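# Hook fallen bracket from tank onto free rack peg

## Task

Use the hooked rod to retrieve the newly plated bracket lying on the bottom of the emptied tank. Hang it through its hole on the drip rack's unoccupied peg, then withdraw the rod from the hole. The robot must never contact any bracket, and the brackets already on pegs must stay where they are.

## Robot and tools

Robot: two seven-joint xArm7 arms, left_arm and right_arm, each ending in a parallel two-finger gripper with a wrist camera. Their root links sit at (-0.026, +0.272, 0) m (left) and (-0.038, -0.398, 0) m (right), both almost unrotated. A two-camera stand is fixed to the floor behind the arms. The rod is the only thing the grippers should hold. Brackets may be moved only through the rod.

Scene frame: the origin is at table-top height, halfway between the nominal bases. +z points up, +x points out over the table, and left_arm is on the +y side. Image left and right do not match these names. Reported positions (m), quaternions (wxyz) and velocities (m/s, rad/s) use this frame. They can be wrong by a few cm, and more at long reach.

Gripper axes: the fingers point along the gripper's +z and close along its y. end_effector_position is the pinch point of the closed pads, about 2 cm short of the fingertips. Closing pushes the tips roughly 10 mm further along +z.

execute_actions(actions, cameras): actions is a list of actions. Each action is a table of at most 15 rows, and each row lasts one 1/30 s control step. If a table has fewer rows, its last row is held until step 15. Every row has 14 numbers in [-1, 1]: left dx, dy, dz, rx, ry, rz, opening, then the same seven for the right arm.
- The six pose numbers are an offset, not a pose. They are measured along that arm's own Hand target axes, from the Hand target at the start of the action. Every row of the action counts from that same start, not from the row before it.
- The next action starts from the new Hand target, so repeating an offset moves the arm again.
- Scale: 1.0 equals 0.6 m or 180 degrees. rx, ry, rz form a single rotation vector.
- Opening is absolute: +1 is fully open (0.084 m), -1 is closed.
- To hold an arm still, give zeros for its six pose numbers and repeat its current opening. A 0 in the opening slot commands half open.
- Images come back only if actions is empty or cameras names them.

move(target, speed, blend, opening_speed, blocking, cameras): drives each gripper in a straight line toward a target.
- target is either one 14-number row laid out as above, or a list of up to 15 such rows. Every row is an offset from the Hand targets as they stood when the move began, not from the previous row.
- speed: m/s, from 0.002 to 1, default 0.25. Turning is capped at twice that value in rad/s. Give one value, or one per target.
- blend: a corner radius in m (0 means stop at each target). Give one value, or one per target.
- opening_speed: at least 0.2 per second on the -1 to +1 scale.
- blocking=false returns after about 0.5 s while the move continues.
- The whole move is capped at 10 s. Paths do not avoid obstacles or the other arm. Faster moves lag and stray more, and they hit harder.
- The result adds a "move:" line giving the ending (done, off_target, moving, held, fault) and any limits (paced = pose was clipped, held = steps were withheld).

Other tools:
- wait(seconds, 0–3600): lets time pass with no new command.
- stop(): brakes a running move.
- zoom_image(camera, region [x0, y0, x1, y1]): enlarges part of the latest image, at most 504×504 px. Cameras are cam_high, cam_left_wrist and cam_right_wrist, each 672x504.
- clear_fault(arm): clears a reported torque fault.
- read_manual(section): returns licence texts only.
- finished_scene(scene): ends the scene; this cannot be undone. The goal must remain met with the robot not touching anything.

Reading results:
- Hand target is the last commanded pose after clipping, and the next offsets start from it. The gripper often stops a little short of it. If so, command the remaining distance.
- Orientation commands are clipped to within 32 degrees of the measured orientation.
- Tool commands show the present opening commands.
- grip_measured, and the last Joint positions value in metres, give the actual finger gap. With nothing held it reads up to about 0.024 below the command.
- To grip the rod, command about 0.03 below the opening at which the fingers first touched it. Each pad gives about 24 N at most.
- Joint torques are noisy, offset, and include gravity. Velocity fields are left out while joints read within noise.

Things to avoid:
- Any robot contact with a bracket; this fails the task.
- Dropping the rod or bracket, or letting anything leave the table.
- Hitting fixed or heavy objects, or the arms touching each other. A clearance check holds back commands that bring the arms too close, but it is not guaranteed.
- An arm blocked by something keeps pressing. To stop the push, command a target back behind the gripper.
- Excess contact torque causes a TORQUE FAULT: the arm stops and needs clear_fault. Load limits (N m): waist 43.2, shoulder 43.4, upper arm roll 27.6, elbow 27.6, forearm roll 24.1, wrist pitch 12.6, wrist roll 13.4. A held load counts toward these.
- Holding loads or stretching out heats the motors. MOTOR HOT appears at 65 °C, and the brakes engage at 80 °C.

Loose objects may sometimes be nudged by outside pushes. Move smoothly and finish promptly.

Each tool is called as name(argument=value, ...) on one line, values as JSON.

## Session

execute_actions(actions=[])

Scene clock: 0.00 s.
left_arm: end_effector_position=(+0.4912, +0.2784, +0.1633) grip_measured=+1.00 end_effector_quat_wxyz=(-0.257, +0.907, +0.322, +0.091) | right_arm: end_effector_position=(+0.3270, -0.6072, +0.1799) grip_measured=+1.00 end_effector_quat_wxyz=(+0.243, +0.751, -0.554, +0.265)
Joint positions: left_arm=[-0.148 0.3 -0.066 1.256 0.614 1.163 -1.201 0.084] | right_arm=[-0.955 -0.336 0.63 0.518 -0.867 0.59 1.66 0.084]
Joint velocities: within noise
Joint torques (N m): no reading
Motor temperatures (°C): left_arm=[38 35 36 31 39 39 37] | right_arm=[36 40 36 33 42 36 40]
Hand target: left_arm +0.4912, +0.2784, +0.1633; -0.257, +0.907, +0.322, +0.091 | right_arm +0.3270, -0.6072, +0.1799; +0.243, +0.751, -0.554, +0.265
Tool commands: left_gripper/opening=+1.0 right_gripper/opening=+1.0

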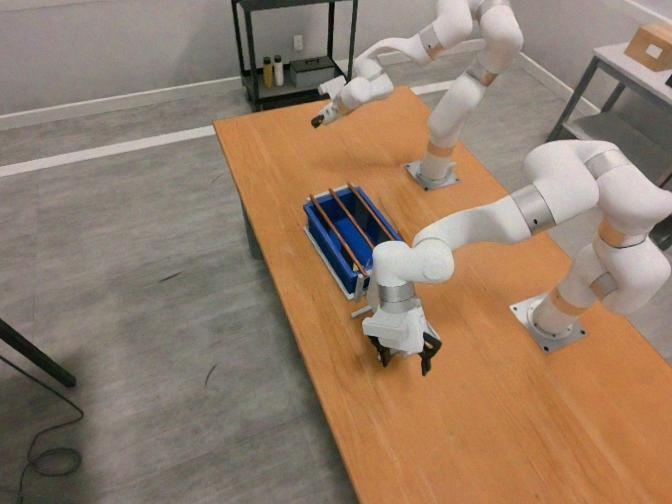

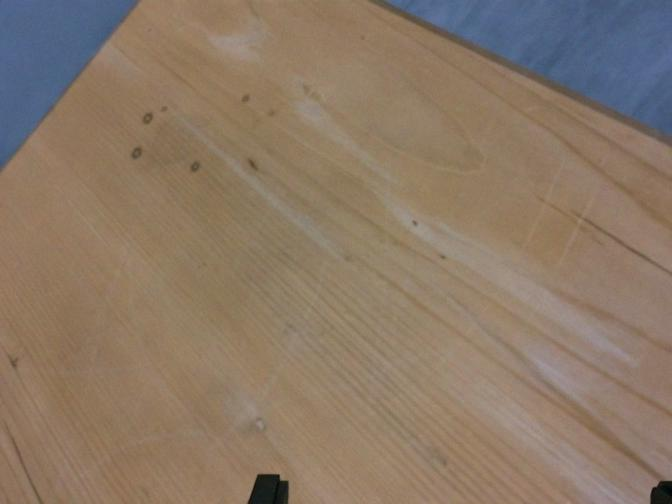

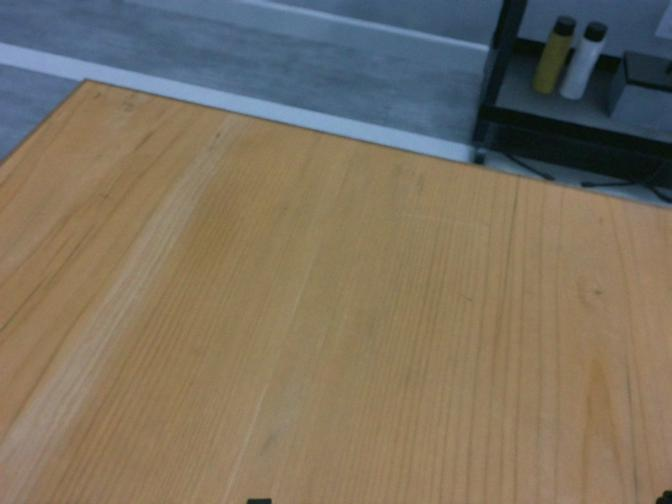

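zoom_image(camera="cam_high", region=[280, 160, 480, 380])

Scaled by 2.291 from the camera's image (finer frame: 960x720).

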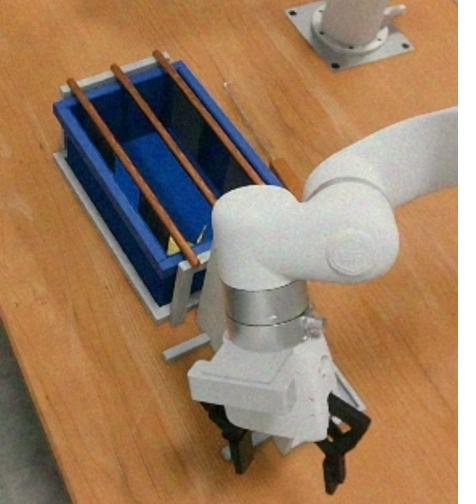

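move(target=[-0.18,-0.017,-0.728,-0.169,-0.06,0.212,1,0,0,0,0,0,0,1], cameras=["all"], speed=0.4)

Scene clock: 17.40 s.
left_arm: end_effector_position=(+0.4007, -0.0015, +0.5033) grip_measured=+1.00 end_effector_quat_wxyz=(+0.004, +1.000, -0.001, +0.004) | right_arm: end_effector_position=(+0.3270, -0.6072, +0.1799) grip_measured=+1.00 end_effector_quat_wxyz=(+0.243, +0.751, -0.554, +0.265)
Joint positions: left_arm=[-0.468 0.529 -0.31 2.7 0.188 2.173 -0.625 0.084] | right_arm=[-0.955 -0.336 0.63 0.518 -0.867 0.59 1.66 0.084]
Joint torques (N m): left_arm=[-9.02 -26.45 1.34 11.14 3.92 0.31 2.02] | right_arm=[-0.14 -8.18 -3.34 11.05 0.43 -1.08 -0.15]
Hand target: left_arm +0.4012, -0.0017, +0.5039; +0.001, +1.000, -0.001, +0.000 | right_arm +0.3270, -0.6072, +0.1799; +0.243, +0.751, -0.554, +0.265
Off the commanded pose: left_arm 0.001 m, 1 deg | right_arm 0.000 m, 0 deg.
move: done

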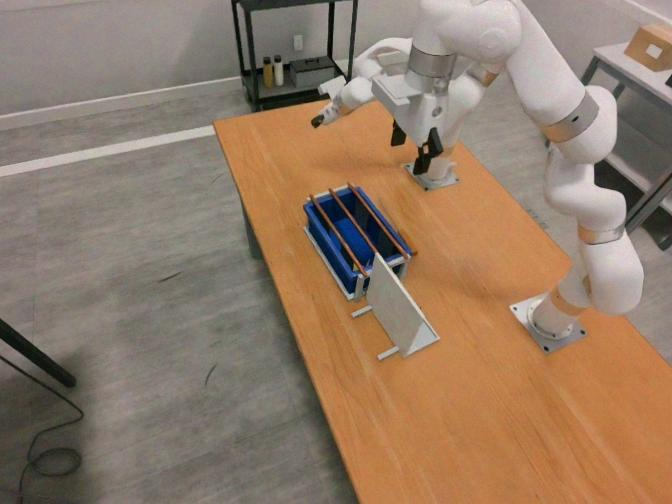

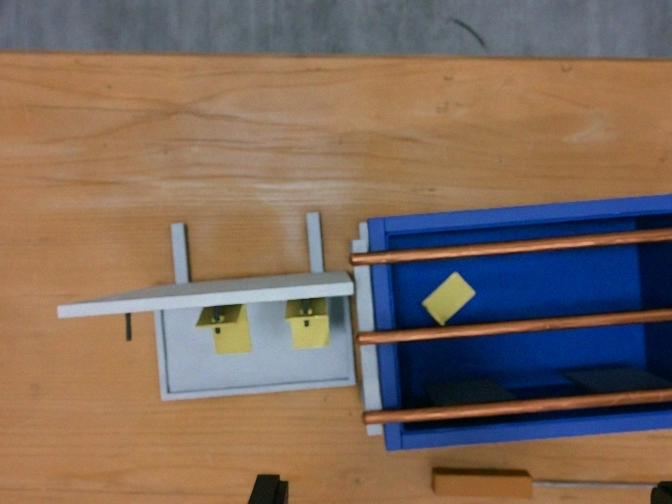

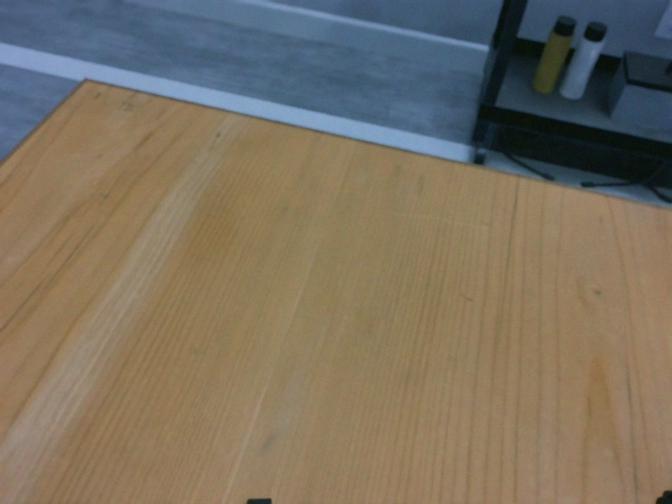

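zoom_image(camera="cam_left_wrist", region=[30, 190, 390, 420])

zoom_image(camera="cam_left_wrist", region=[340, 190, 672, 504])

move(target=[-0.25,0.4,0,0,0,0,1,0,0,0,0,0,0,1], cameras=["all"])

Scaled by 1.400 from the camera's image (finer frame: 960x720).

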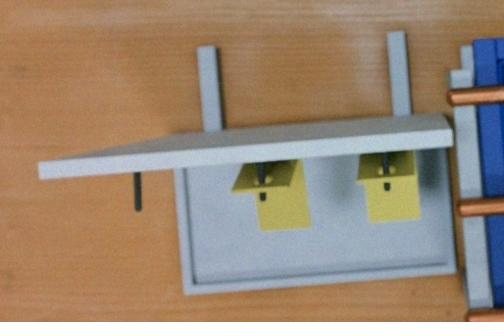

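Scaled by 1.518 from the camera's image (finer frame: 960x720).

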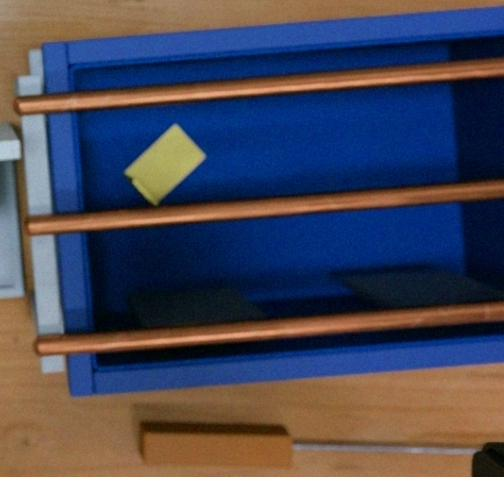

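Scene clock: 23.60 s.
left_arm: end_effector_position=(+0.2506, -0.2409, +0.5035) grip_measured=+1.00 end_effector_quat_wxyz=(+0.099, +0.994, -0.001, +0.052) | right_arm: end_effector_position=(+0.3270, -0.6072, +0.1799) grip_measured=+1.00 end_effector_quat_wxyz=(+0.243, +0.751, -0.554, +0.265)
Joint positions: left_arm=[-0.979 0.584 -0.321 2.707 0.219 1.913 -1.129 0.084] | right_arm=[-0.955 -0.336 0.63 0.518 -0.867 0.59 1.66 0.084]
Joint torques (N m): left_arm=[-8.47 -38.91 1.29 10.71 -3.34 -5 2.15] | right_arm=[0.06 -8.2 -3.29 10.9 0.41 -0.89 -0.2]
Hand target: left_arm +0.2509, -0.2415, +0.5043; +0.001, +1.000, -0.001, +0.000 | right_arm +0.3270, -0.6072, +0.1799; +0.243, +0.751, -0.554, +0.265
Off the commanded pose: left_arm 0.001 m, 13 deg | right_arm 0.000 m, 0 deg.
elbow stopped short (left arm): the move would have taken joint 4 (elbow) straighter than the controller allows.
move: off_target (left_arm)

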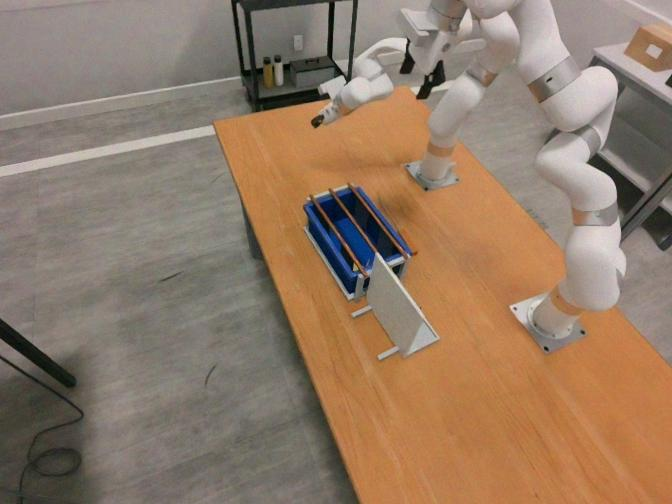

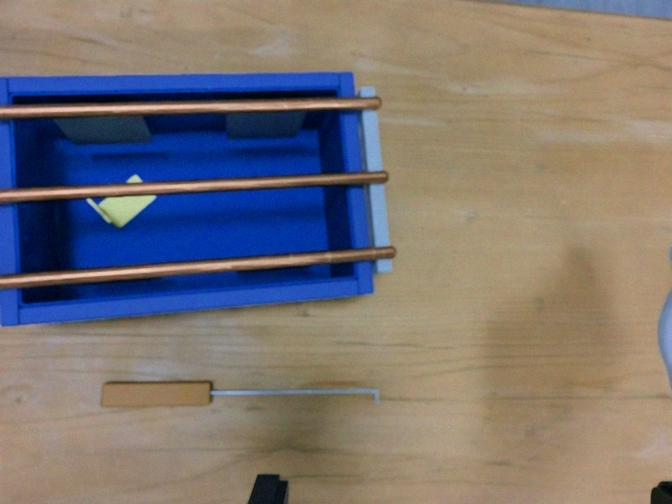

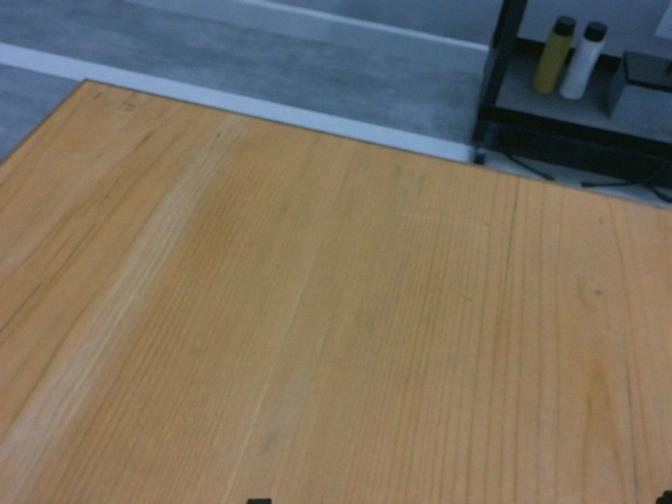

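zoom_image(camera="cam_left_wrist", region=[60, 150, 230, 250])

zoom_image(camera="cam_left_wrist", region=[90, 350, 410, 430])

Scaled by 2.965 from the camera's image (finer frame: 960x720).

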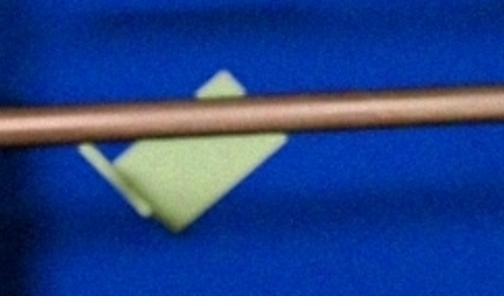

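Scaled by 1.575 from the camera's image (finer frame: 960x720).

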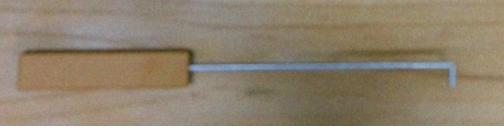

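move(target=[-0.033,-0.233,0.55,-0.174,0.174,0.4776,1,0.0435,-0.162,-0.606,0.023,-0.455,0.095,1], cameras=["all"], speed=0.4)

Scene clock: 93.80 s.
left_arm: end_effector_position=(+0.2309, -0.1021, +0.1742) grip_measured=+1.00 end_effector_quat_wxyz=(+0.243, +0.664, -0.664, +0.242) | right_arm: end_effector_position=(+0.3797, -0.3599, +0.4599) grip_measured=+1.00 end_effector_quat_wxyz=(-0.242, +0.665, -0.665, -0.241)
Joint positions: left_arm=[-1.023 -0.212 0.139 0.556 -1.134 0.441 1.672 0.084] | right_arm=[-0.651 -0.101 0.295 1.54 0.707 1.838 1.347 0.084]
Joint torques (N m): left_arm=[-8.93 -9.47 2.67 10.8 -2.66 0.65 2.37] | right_arm=[5.35 -9.53 -3.74 12.54 5.64 0.1 1.21]
Hand target: left_arm +0.2309, -0.1021, +0.1742; +0.243, +0.664, -0.664, +0.242 | right_arm +0.3797, -0.3599, +0.4599; -0.242, +0.665, -0.665, -0.241
Off the commanded pose: left_arm 0.000 m, 0 deg | right_arm 0.000 m, 0 deg.
move: done

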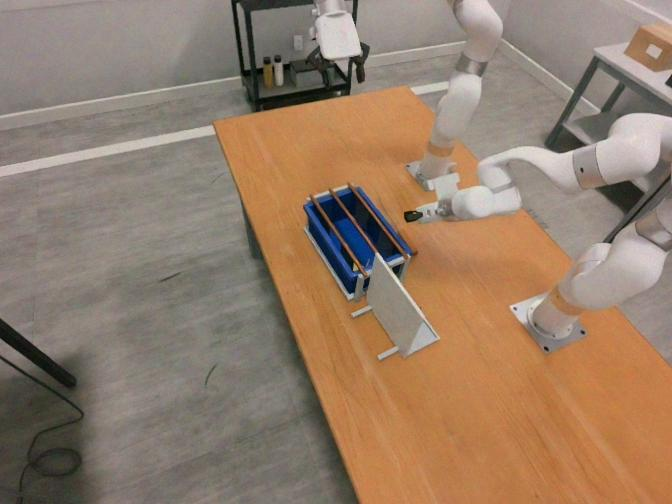

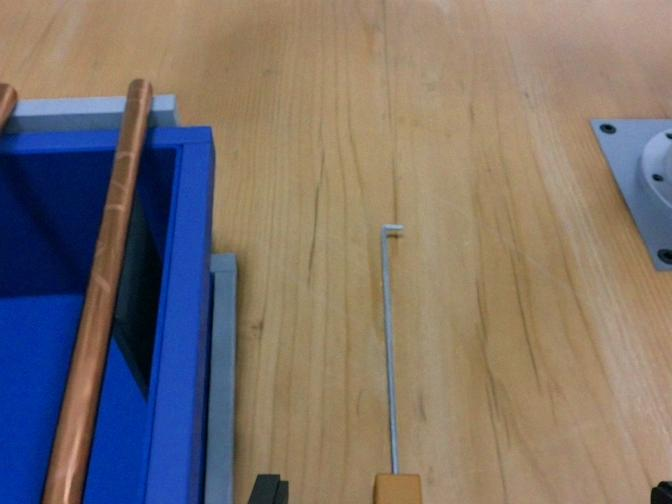

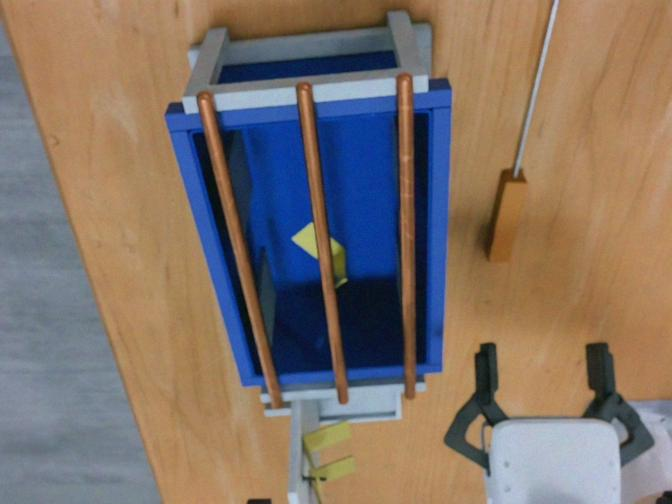

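move(target=[-0.11,0,0.178,0,0,0,0.3,0,0,0,0,0,0,1], cameras=["cam_left_wrist","cam_right_wrist"], speed=0.25)

zoom_image(camera="cam_right_wrist", region=[270, 200, 390, 310])

zoom_image(camera="cam_right_wrist", region=[440, 130, 600, 330])

Scene clock: 104.83 s.
left_arm: end_effector_position=(+0.2308, -0.1204, +0.0500) grip_measured=+0.29 end_effector_quat_wxyz=(+0.243, +0.664, -0.664, +0.242) | right_arm: end_effector_position=(+0.3797, -0.3599, +0.4599) grip_measured=+1.00 end_effector_quat_wxyz=(-0.242, +0.665, -0.665, -0.241)
Joint positions: left_arm=[-1.064 0.204 0.138 0.687 -1.817 0.436 2.347 0.056] | right_arm=[-0.651 -0.101 0.295 1.54 0.707 1.838 1.347 0.084]
Joint torques (N m): left_arm=[8.35 -17.23 4.09 11.23 -2.62 1.56 2.28] | right_arm=[5.32 -9.52 -3.57 12.49 5.54 0.01 1.29]
Hand target: left_arm +0.2308, -0.1204, +0.0500; +0.243, +0.664, -0.664, +0.242 | right_arm +0.3797, -0.3599, +0.4599; -0.242, +0.665, -0.665, -0.241
Off the commanded pose: left_arm 0.000 m, 0 deg | right_arm 0.000 m, 0 deg.
move: done

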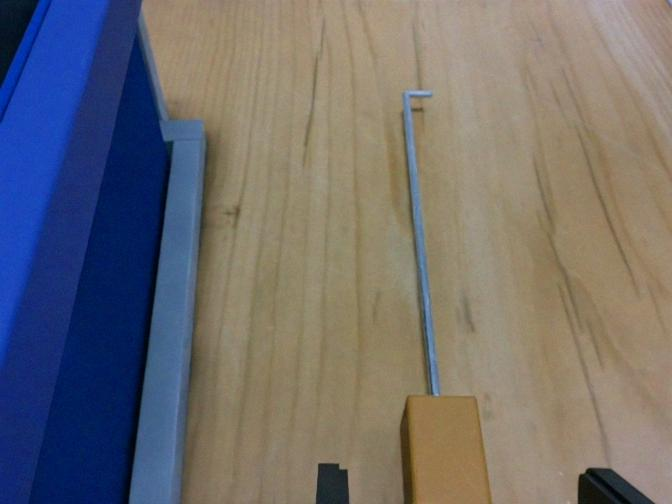

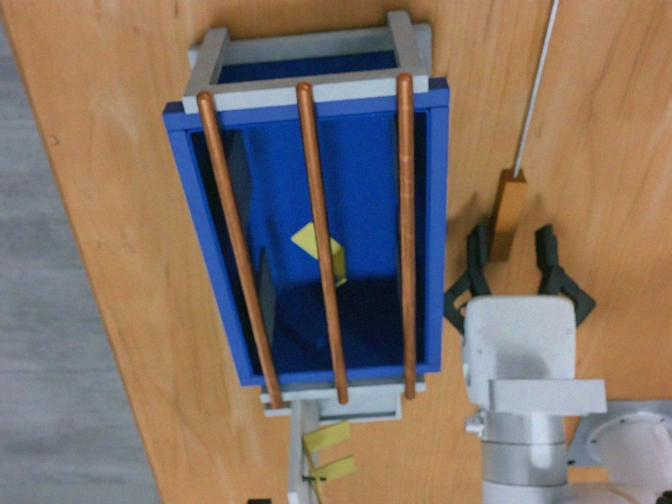

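Scaled by 4.200 from the camera's image (finer frame: 960x720).

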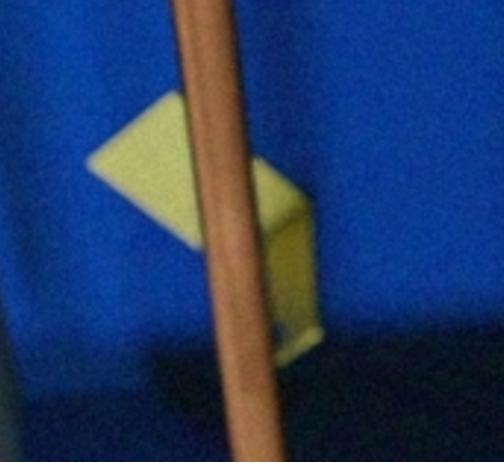

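Scaled by 2.520 from the camera's image (finer frame: 960x720).

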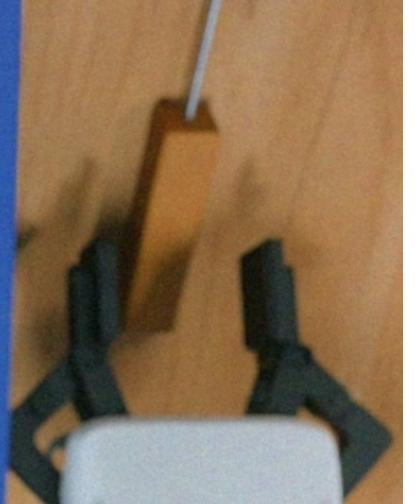

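move(target=[-0.0247,0,0.0294,0,0,0,0.1,0,0,0,0,0,0,1], cameras=["cam_left_wrist"], speed=0.06)

Scene clock: 113.57 s.
left_arm: end_effector_position=(+0.2307, -0.1204, +0.0269) grip_measured=+0.09 end_effector_quat_wxyz=(+0.243, +0.664, -0.664, +0.242) | right_arm: end_effector_position=(+0.3797, -0.3599, +0.4599) grip_measured=+1.00 end_effector_quat_wxyz=(-0.242, +0.665, -0.665, -0.241)
Joint positions: left_arm=[-1.061 0.278 0.142 0.711 -1.909 0.461 2.448 0.048] | right_arm=[-0.651 -0.101 0.295 1.54 0.707 1.838 1.347 0.084]
Joint torques (N m): left_arm=[8.5 -18.68 3.52 10.81 -2.97 1.72 2.3] | right_arm=[5.49 -9.73 -3.6 12.52 5.36 0 1.09]
Hand target: left_arm +0.2307, -0.1204, +0.0269; +0.243, +0.664, -0.664, +0.242 | right_arm +0.3797, -0.3599, +0.4599; -0.242, +0.665, -0.665, -0.241
Off the commanded pose: left_arm 0.000 m, 0 deg | right_arm 0.000 m, 0 deg.
move: done

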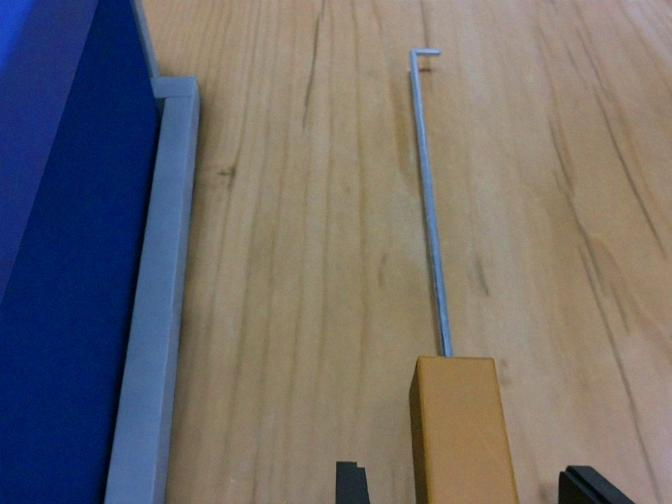

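move(target=[0,0,0,0,0,0,-0.62,0,0,0,0,0,0,1], cameras=["cam_left_wrist","cam_right_wrist"], opening_speed=0.6)

Scene clock: 118.40 s.
left_arm: end_effector_position=(+0.2307, -0.1204, +0.0269) grip_measured=-0.51 end_effector_quat_wxyz=(+0.243, +0.664, -0.664, +0.242) | right_arm: end_effector_position=(+0.3797, -0.3599, +0.4599) grip_measured=+1.00 end_effector_quat_wxyz=(-0.242, +0.665, -0.665, -0.241)
Joint positions: left_arm=[-1.061 0.278 0.142 0.711 -1.909 0.461 2.448 0.022] | right_arm=[-0.651 -0.101 0.295 1.54 0.707 1.838 1.347 0.084]
Joint torques (N m): left_arm=[7.81 -18.87 3.53 9.9 -2.04 1.74 1.83] | right_arm=[5.55 -9.81 -3.37 12.49 5.51 -0.01 1.08]
Hand target: left_arm +0.2307, -0.1204, +0.0269; +0.243, +0.664, -0.664, +0.242 | right_arm +0.3797, -0.3599, +0.4599; -0.242, +0.665, -0.665, -0.241
Off the commanded pose: left_arm 0.000 m, 0 deg | right_arm 0.000 m, 0 deg.
move: done

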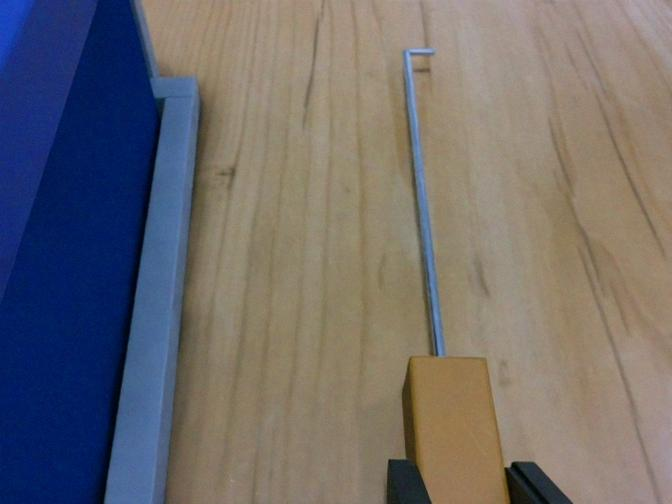

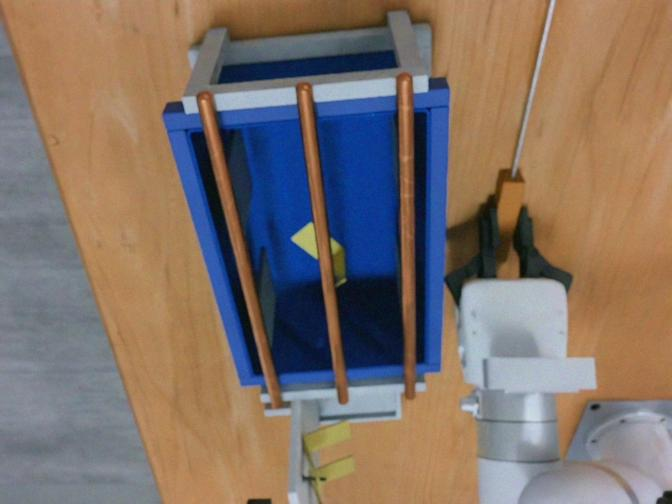

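move(target=[[0.4137,0,-0.4929,0,0,0,-0.7,0,0,0,0,0,0,1],[0.3365,-0.282,-0.5575,0.0239,-0.472,0.2754,-0.7,0,0,0,0,0,0,1]], cameras=["all"], speed=0.3, blend=[0.05,0])

Scene clock: 142.97 s.
left_arm: end_effector_position=(+0.4004, -0.0596, +0.4127) grip_measured=-0.51 end_effector_quat_wxyz=(+0.390, -0.346, +0.838, +0.161) | right_arm: end_effector_position=(+0.3797, -0.3599, +0.4599) grip_measured=+1.00 end_effector_quat_wxyz=(-0.242, +0.665, -0.665, -0.241)
Joint positions: left_arm=[-1.003 0.268 -0.034 1.763 0.855 1.71 1.352 0.022] | right_arm=[-0.651 -0.101 0.295 1.54 0.707 1.838 1.347 0.084]
Joint torques (N m): left_arm=[-8.45 -25.95 3.37 11.65 7.18 -2.83 2.25] | right_arm=[5.45 -9.56 -3.56 12.5 5.52 0 1.03]
Hand target: left_arm +0.4004, -0.0596, +0.4127; +0.390, -0.346, +0.838, +0.161 | right_arm +0.3797, -0.3599, +0.4599; -0.242, +0.665, -0.665, -0.241
Off the commanded pose: left_arm 0.000 m, 0 deg | right_arm 0.000 m, 0 deg.
move: done

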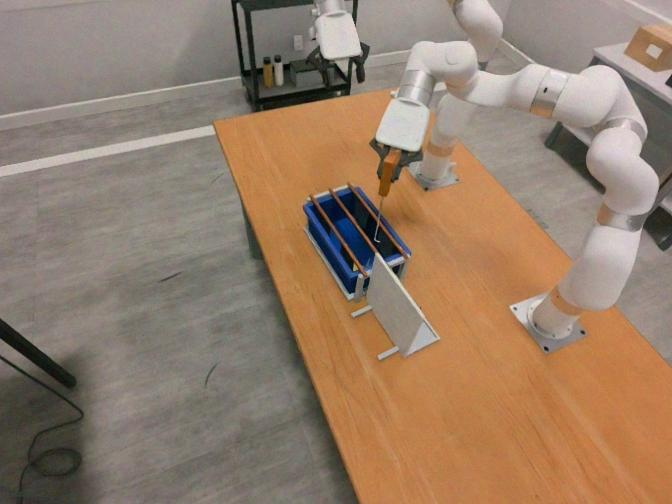

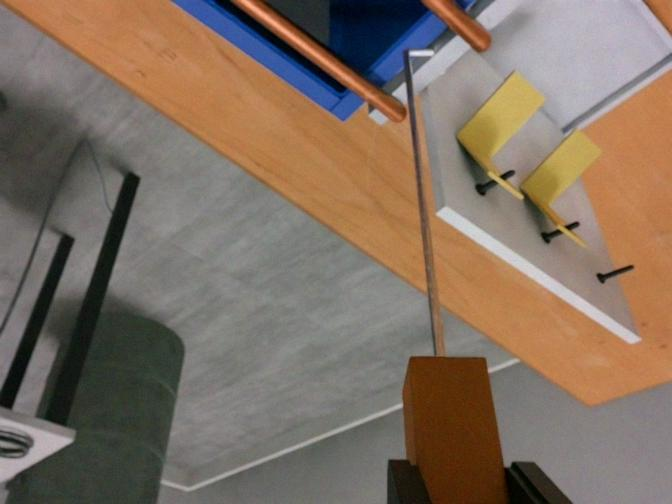

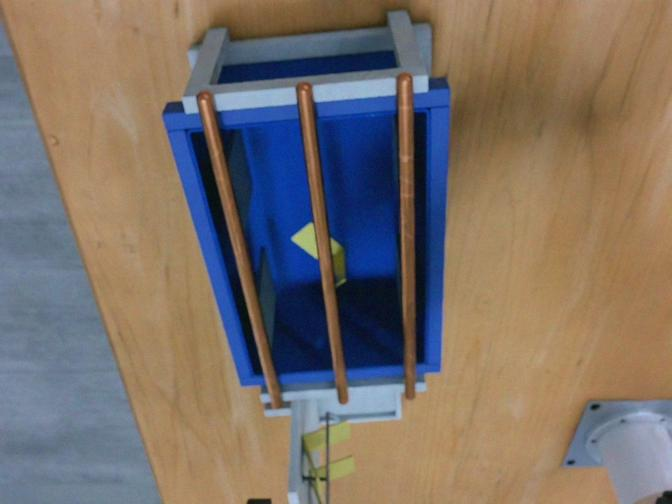

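move(target=[[0.0076,-0.073,-0.009,0,0,0,-0.7,0,0,0,0,0,0,1],[0.171,-0.073,0.1282,0,0,0,-0.7,0,0,0,0,0,0,1]], cameras=["cam_left_wrist","cam_right_wrist"], speed=0.15)

zoom_image(camera="cam_right_wrist", region=[270, 180, 390, 310])

zoom_image(camera="cam_left_wrist", region=[330, 0, 530, 150])

Scene clock: 179.73 s.
left_arm: end_effector_position=(+0.4262, -0.0957, +0.2847) grip_measured=-0.51 end_effector_quat_wxyz=(+0.390, -0.346, +0.838, +0.161) | right_arm: end_effector_position=(+0.3797, -0.3599, +0.4599) grip_measured=+1.00 end_effector_quat_wxyz=(-0.242, +0.665, -0.665, -0.241)
Joint positions: left_arm=[-0.98 0.443 -0.035 1.677 0.858 1.522 1.17 0.022] | right_arm=[-0.651 -0.101 0.295 1.54 0.707 1.838 1.347 0.084]
Joint torques (N m): left_arm=[8.26 -31.22 0.22 12.3 6.3 -2.54 -2.08] | right_arm=[5.17 -9.52 -3.58 12.52 5.44 -0.1 0.89]
Hand target: left_arm +0.4262, -0.0956, +0.2846; +0.390, -0.346, +0.838, +0.161 | right_arm +0.3797, -0.3599, +0.4599; -0.242, +0.665, -0.665, -0.241
Off the commanded pose: left_arm 0.000 m, 0 deg | right_arm 0.000 m, 0 deg.
move: done

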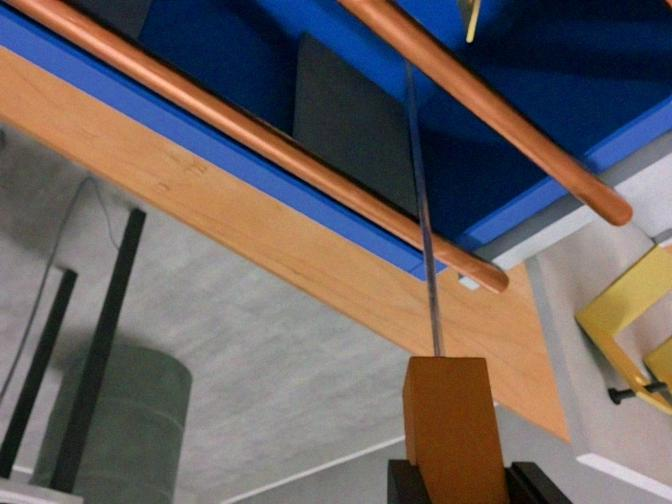

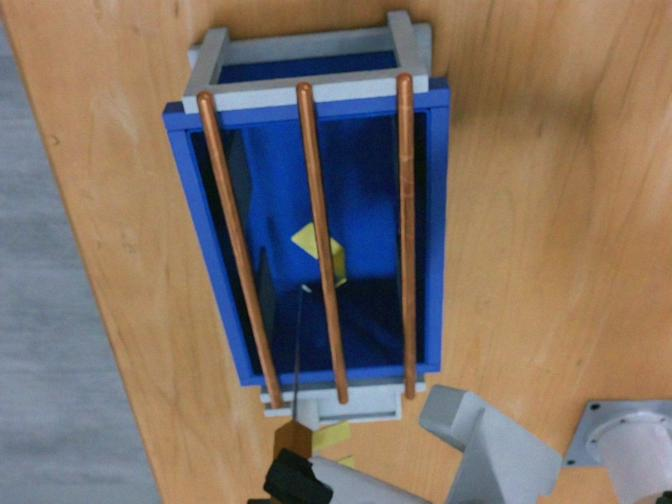

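Scaled by 3.877 from the camera's image (finer frame: 960x720).

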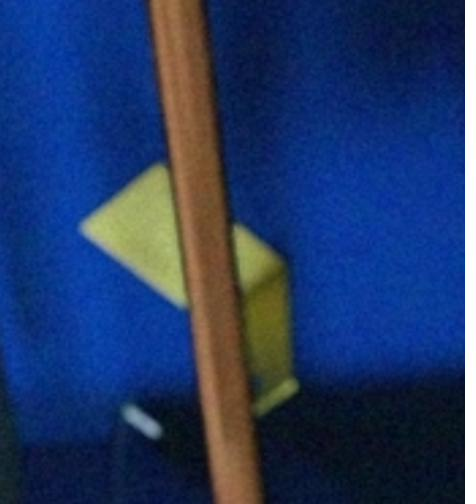

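Scaled by 2.520 from the camera's image (finer frame: 960x720).

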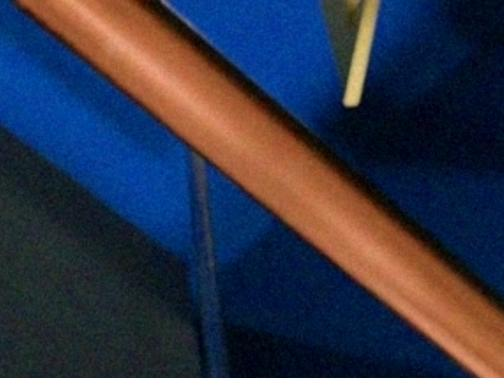

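move(target=[0.0278,-0.0128,0.0447,-0.0227,0.0354,0.0271,-0.7,0,0,0,0,0,0,1], cameras=["cam_left_wrist","cam_right_wrist"], speed=0.08)

zoom_image(camera="cam_right_wrist", region=[280, 210, 380, 310])

zoom_image(camera="cam_left_wrist", region=[330, 0, 530, 150])

Scene clock: 201.67 s.
left_arm: end_effector_position=(+0.4385, -0.0942, +0.2546) grip_measured=-0.51 end_effector_quat_wxyz=(+0.323, -0.333, +0.866, +0.188) | right_arm: end_effector_position=(+0.3797, -0.3599, +0.4599) grip_measured=+1.00 end_effector_quat_wxyz=(-0.242, +0.665, -0.665, -0.241)
Joint positions: left_arm=[-0.919 0.528 -0.047 1.774 0.753 1.527 1.303 0.022] | right_arm=[-0.651 -0.101 0.295 1.54 0.707 1.838 1.347 0.084]
Joint torques (N m): left_arm=[8.77 -33.61 -2.91 15.32 -0.97 1.25 2.39] | right_arm=[5.4 -9.91 -3.53 12.4 5.38 -0.14 0.85]
Hand target: left_arm +0.4386, -0.0942, +0.2546; +0.323, -0.333, +0.866, +0.188 | right_arm +0.3797, -0.3599, +0.4599; -0.242, +0.665, -0.665, -0.241
Off the commanded pose: left_arm 0.000 m, 0 deg | right_arm 0.000 m, 0 deg.
move: done

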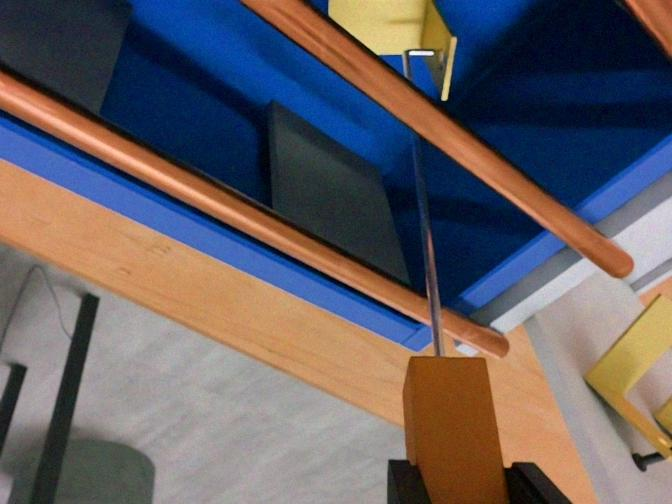

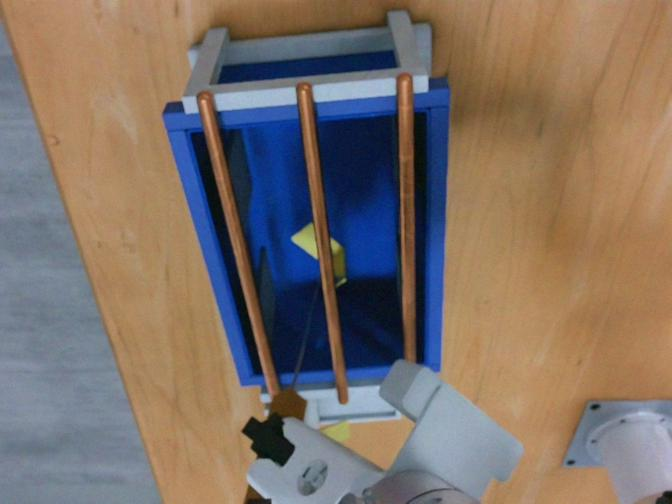

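Scaled by 5.040 from the camera's image (finer frame: 960x720).

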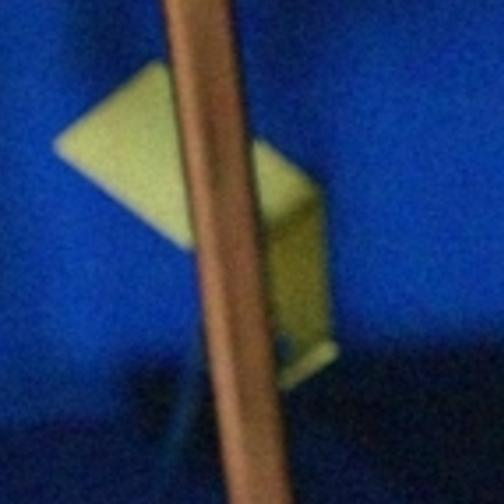

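Scaled by 2.520 from the camera's image (finer frame: 960x720).

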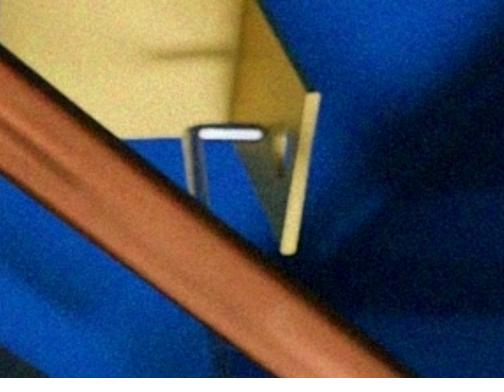

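zoom_image(camera="cam_left_wrist", region=[400, 30, 470, 105])

zoom_image(camera="cam_right_wrist", region=[325, 255, 355, 295])

Scaled by 6.720 from the camera's image (finer frame: 960x720).

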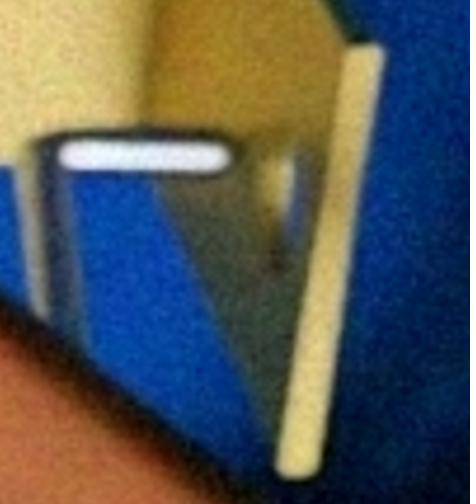

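Scaled by 12.600 from the camera's image (finer frame: 960x720).

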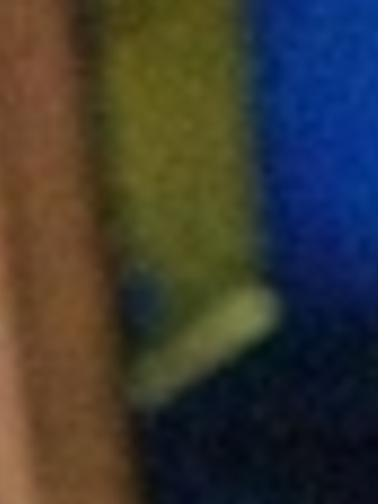

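move(target=[[-0.0057,0.0003,0.002,0,0,0,-0.7,0,0,0,0,0,0,1],[-0.0048,0.010,0.0028,0,0,0,-0.7,0,0,0,0,0,0,1]], cameras=["cam_left_wrist","cam_right_wrist"], speed=0.04)

zoom_image(camera="cam_left_wrist", region=[390, 0, 480, 105])

Scene clock: 233.20 s.
left_arm: end_effector_position=(+0.4368, -0.0877, +0.2560) grip_measured=-0.51 end_effector_quat_wxyz=(+0.323, -0.333, +0.866, +0.188) | right_arm: end_effector_position=(+0.3797, -0.3599, +0.4599) grip_measured=+1.00 end_effector_quat_wxyz=(-0.242, +0.665, -0.665, -0.241)
Joint positions: left_arm=[-0.913 0.503 -0.047 1.739 0.754 1.517 1.3 0.022] | right_arm=[-0.651 -0.101 0.295 1.54 0.707 1.838 1.347 0.084]
Joint torques (N m): left_arm=[8.62 -51.61 -2.87 12.31 1.49 -2.89 -1.85] | right_arm=[5.37 -9.84 -3.51 12.52 5.41 -0.16 0.75]
Hand target: left_arm +0.4367, -0.0877, +0.2560; +0.323, -0.333, +0.866, +0.188 | right_arm +0.3797, -0.3599, +0.4599; -0.242, +0.665, -0.665, -0.241
Off the commanded pose: left_arm 0.000 m, 0 deg | right_arm 0.000 m, 0 deg.
move: done

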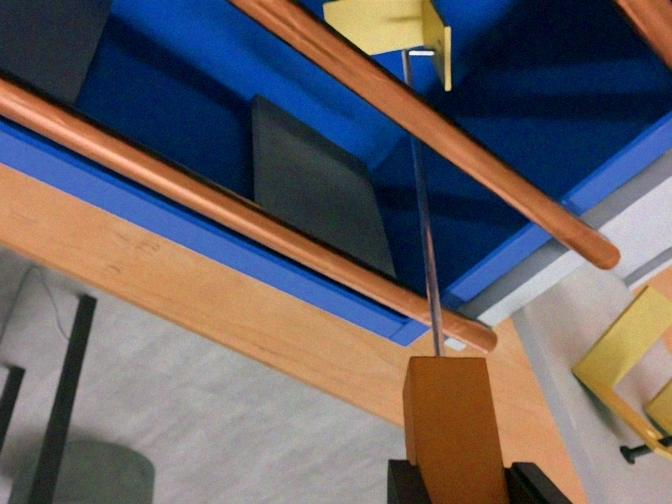

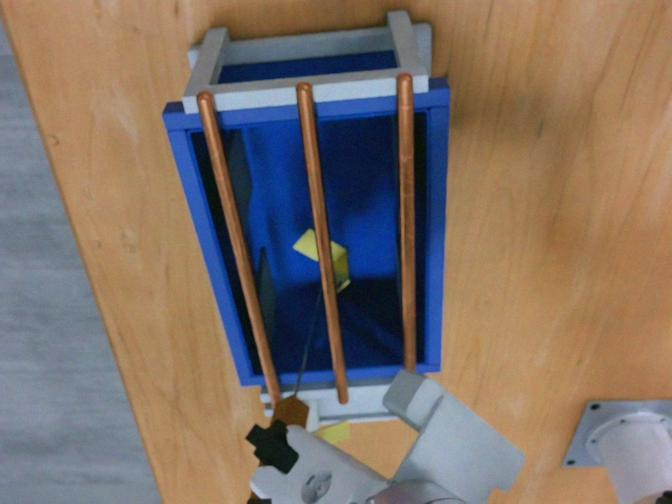

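Scaled by 4.800 from the camera's image (finer frame: 960x720).

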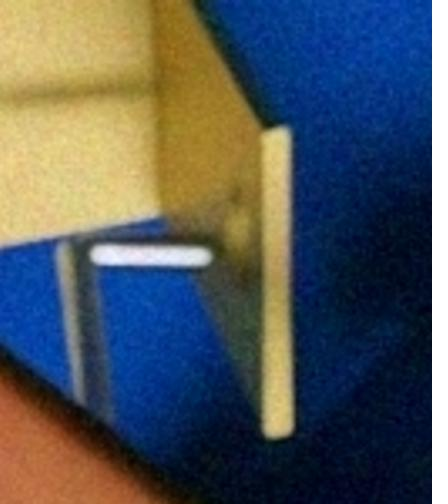

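move(target=[0.0025,-0.0075,-0.0012,0,0,0,-0.7,0,0,0,0,0,0,1], cameras=["cam_left_wrist","cam_right_wrist"], speed=0.05)

zoom_image(camera="cam_left_wrist", region=[390, 0, 480, 105])

zoom_image(camera="cam_right_wrist", region=[290, 220, 370, 300])

Scene clock: 242.30 s.
left_arm: end_effector_position=(+0.4387, -0.0919, +0.2550) grip_measured=-0.51 end_effector_quat_wxyz=(+0.323, -0.333, +0.866, +0.188) | right_arm: end_effector_position=(+0.3797, -0.3599, +0.4599) grip_measured=+1.00 end_effector_quat_wxyz=(-0.242, +0.665, -0.665, -0.241)
Joint positions: left_arm=[-0.916 0.521 -0.047 1.764 0.754 1.524 1.303 0.022] | right_arm=[-0.651 -0.101 0.295 1.54 0.707 1.838 1.347 0.084]
Joint torques (N m): left_arm=[-8.82 -33.08 -2.58 15.39 -0.44 1.25 2.04] | right_arm=[5.05 -9.86 -3.51 12.46 5.33 -0.15 0.79]
Hand target: left_arm +0.4387, -0.0920, +0.2550; +0.323, -0.333, +0.866, +0.188 | right_arm +0.3797, -0.3599, +0.4599; -0.242, +0.665, -0.665, -0.241
Off the commanded pose: left_arm 0.000 m, 0 deg | right_arm 0.000 m, 0 deg.
move: done

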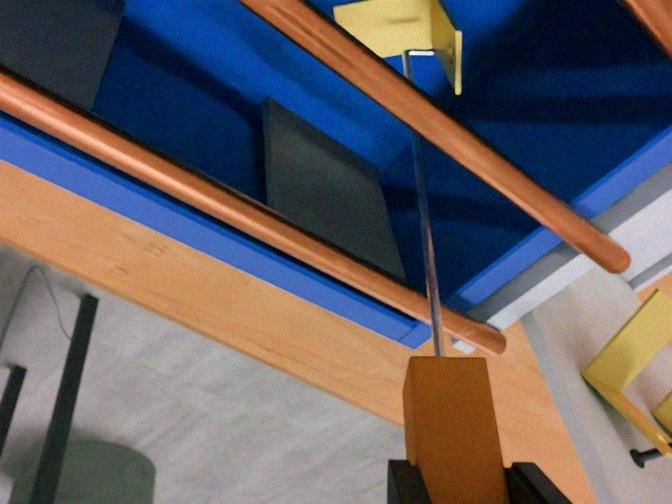

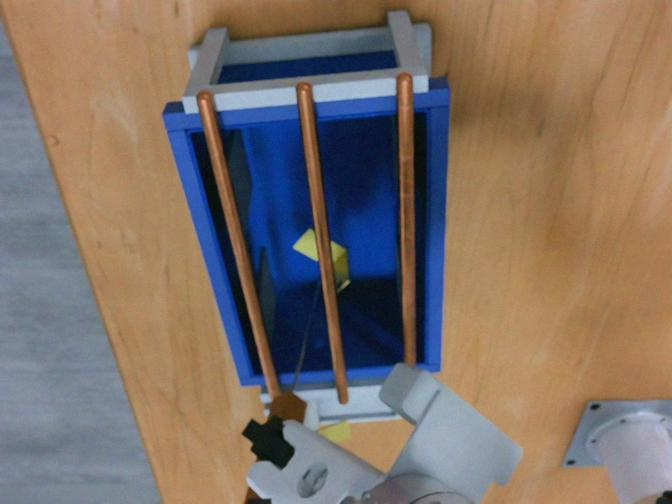

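Scaled by 4.800 from the camera's image (finer frame: 960x720).

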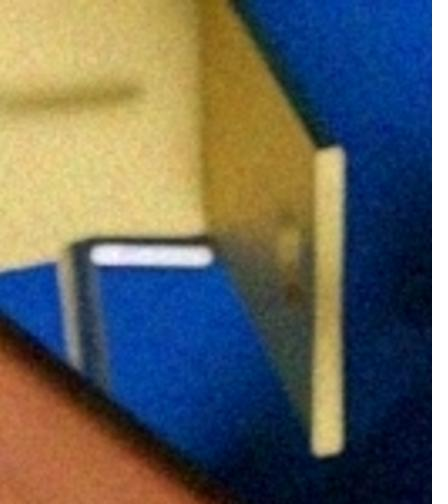

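Scaled by 6.300 from the camera's image (finer frame: 960x720).

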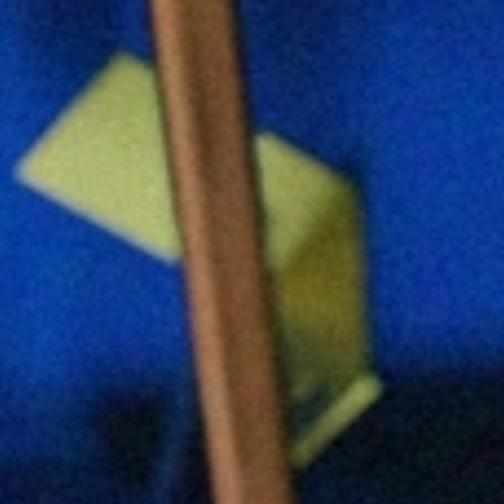

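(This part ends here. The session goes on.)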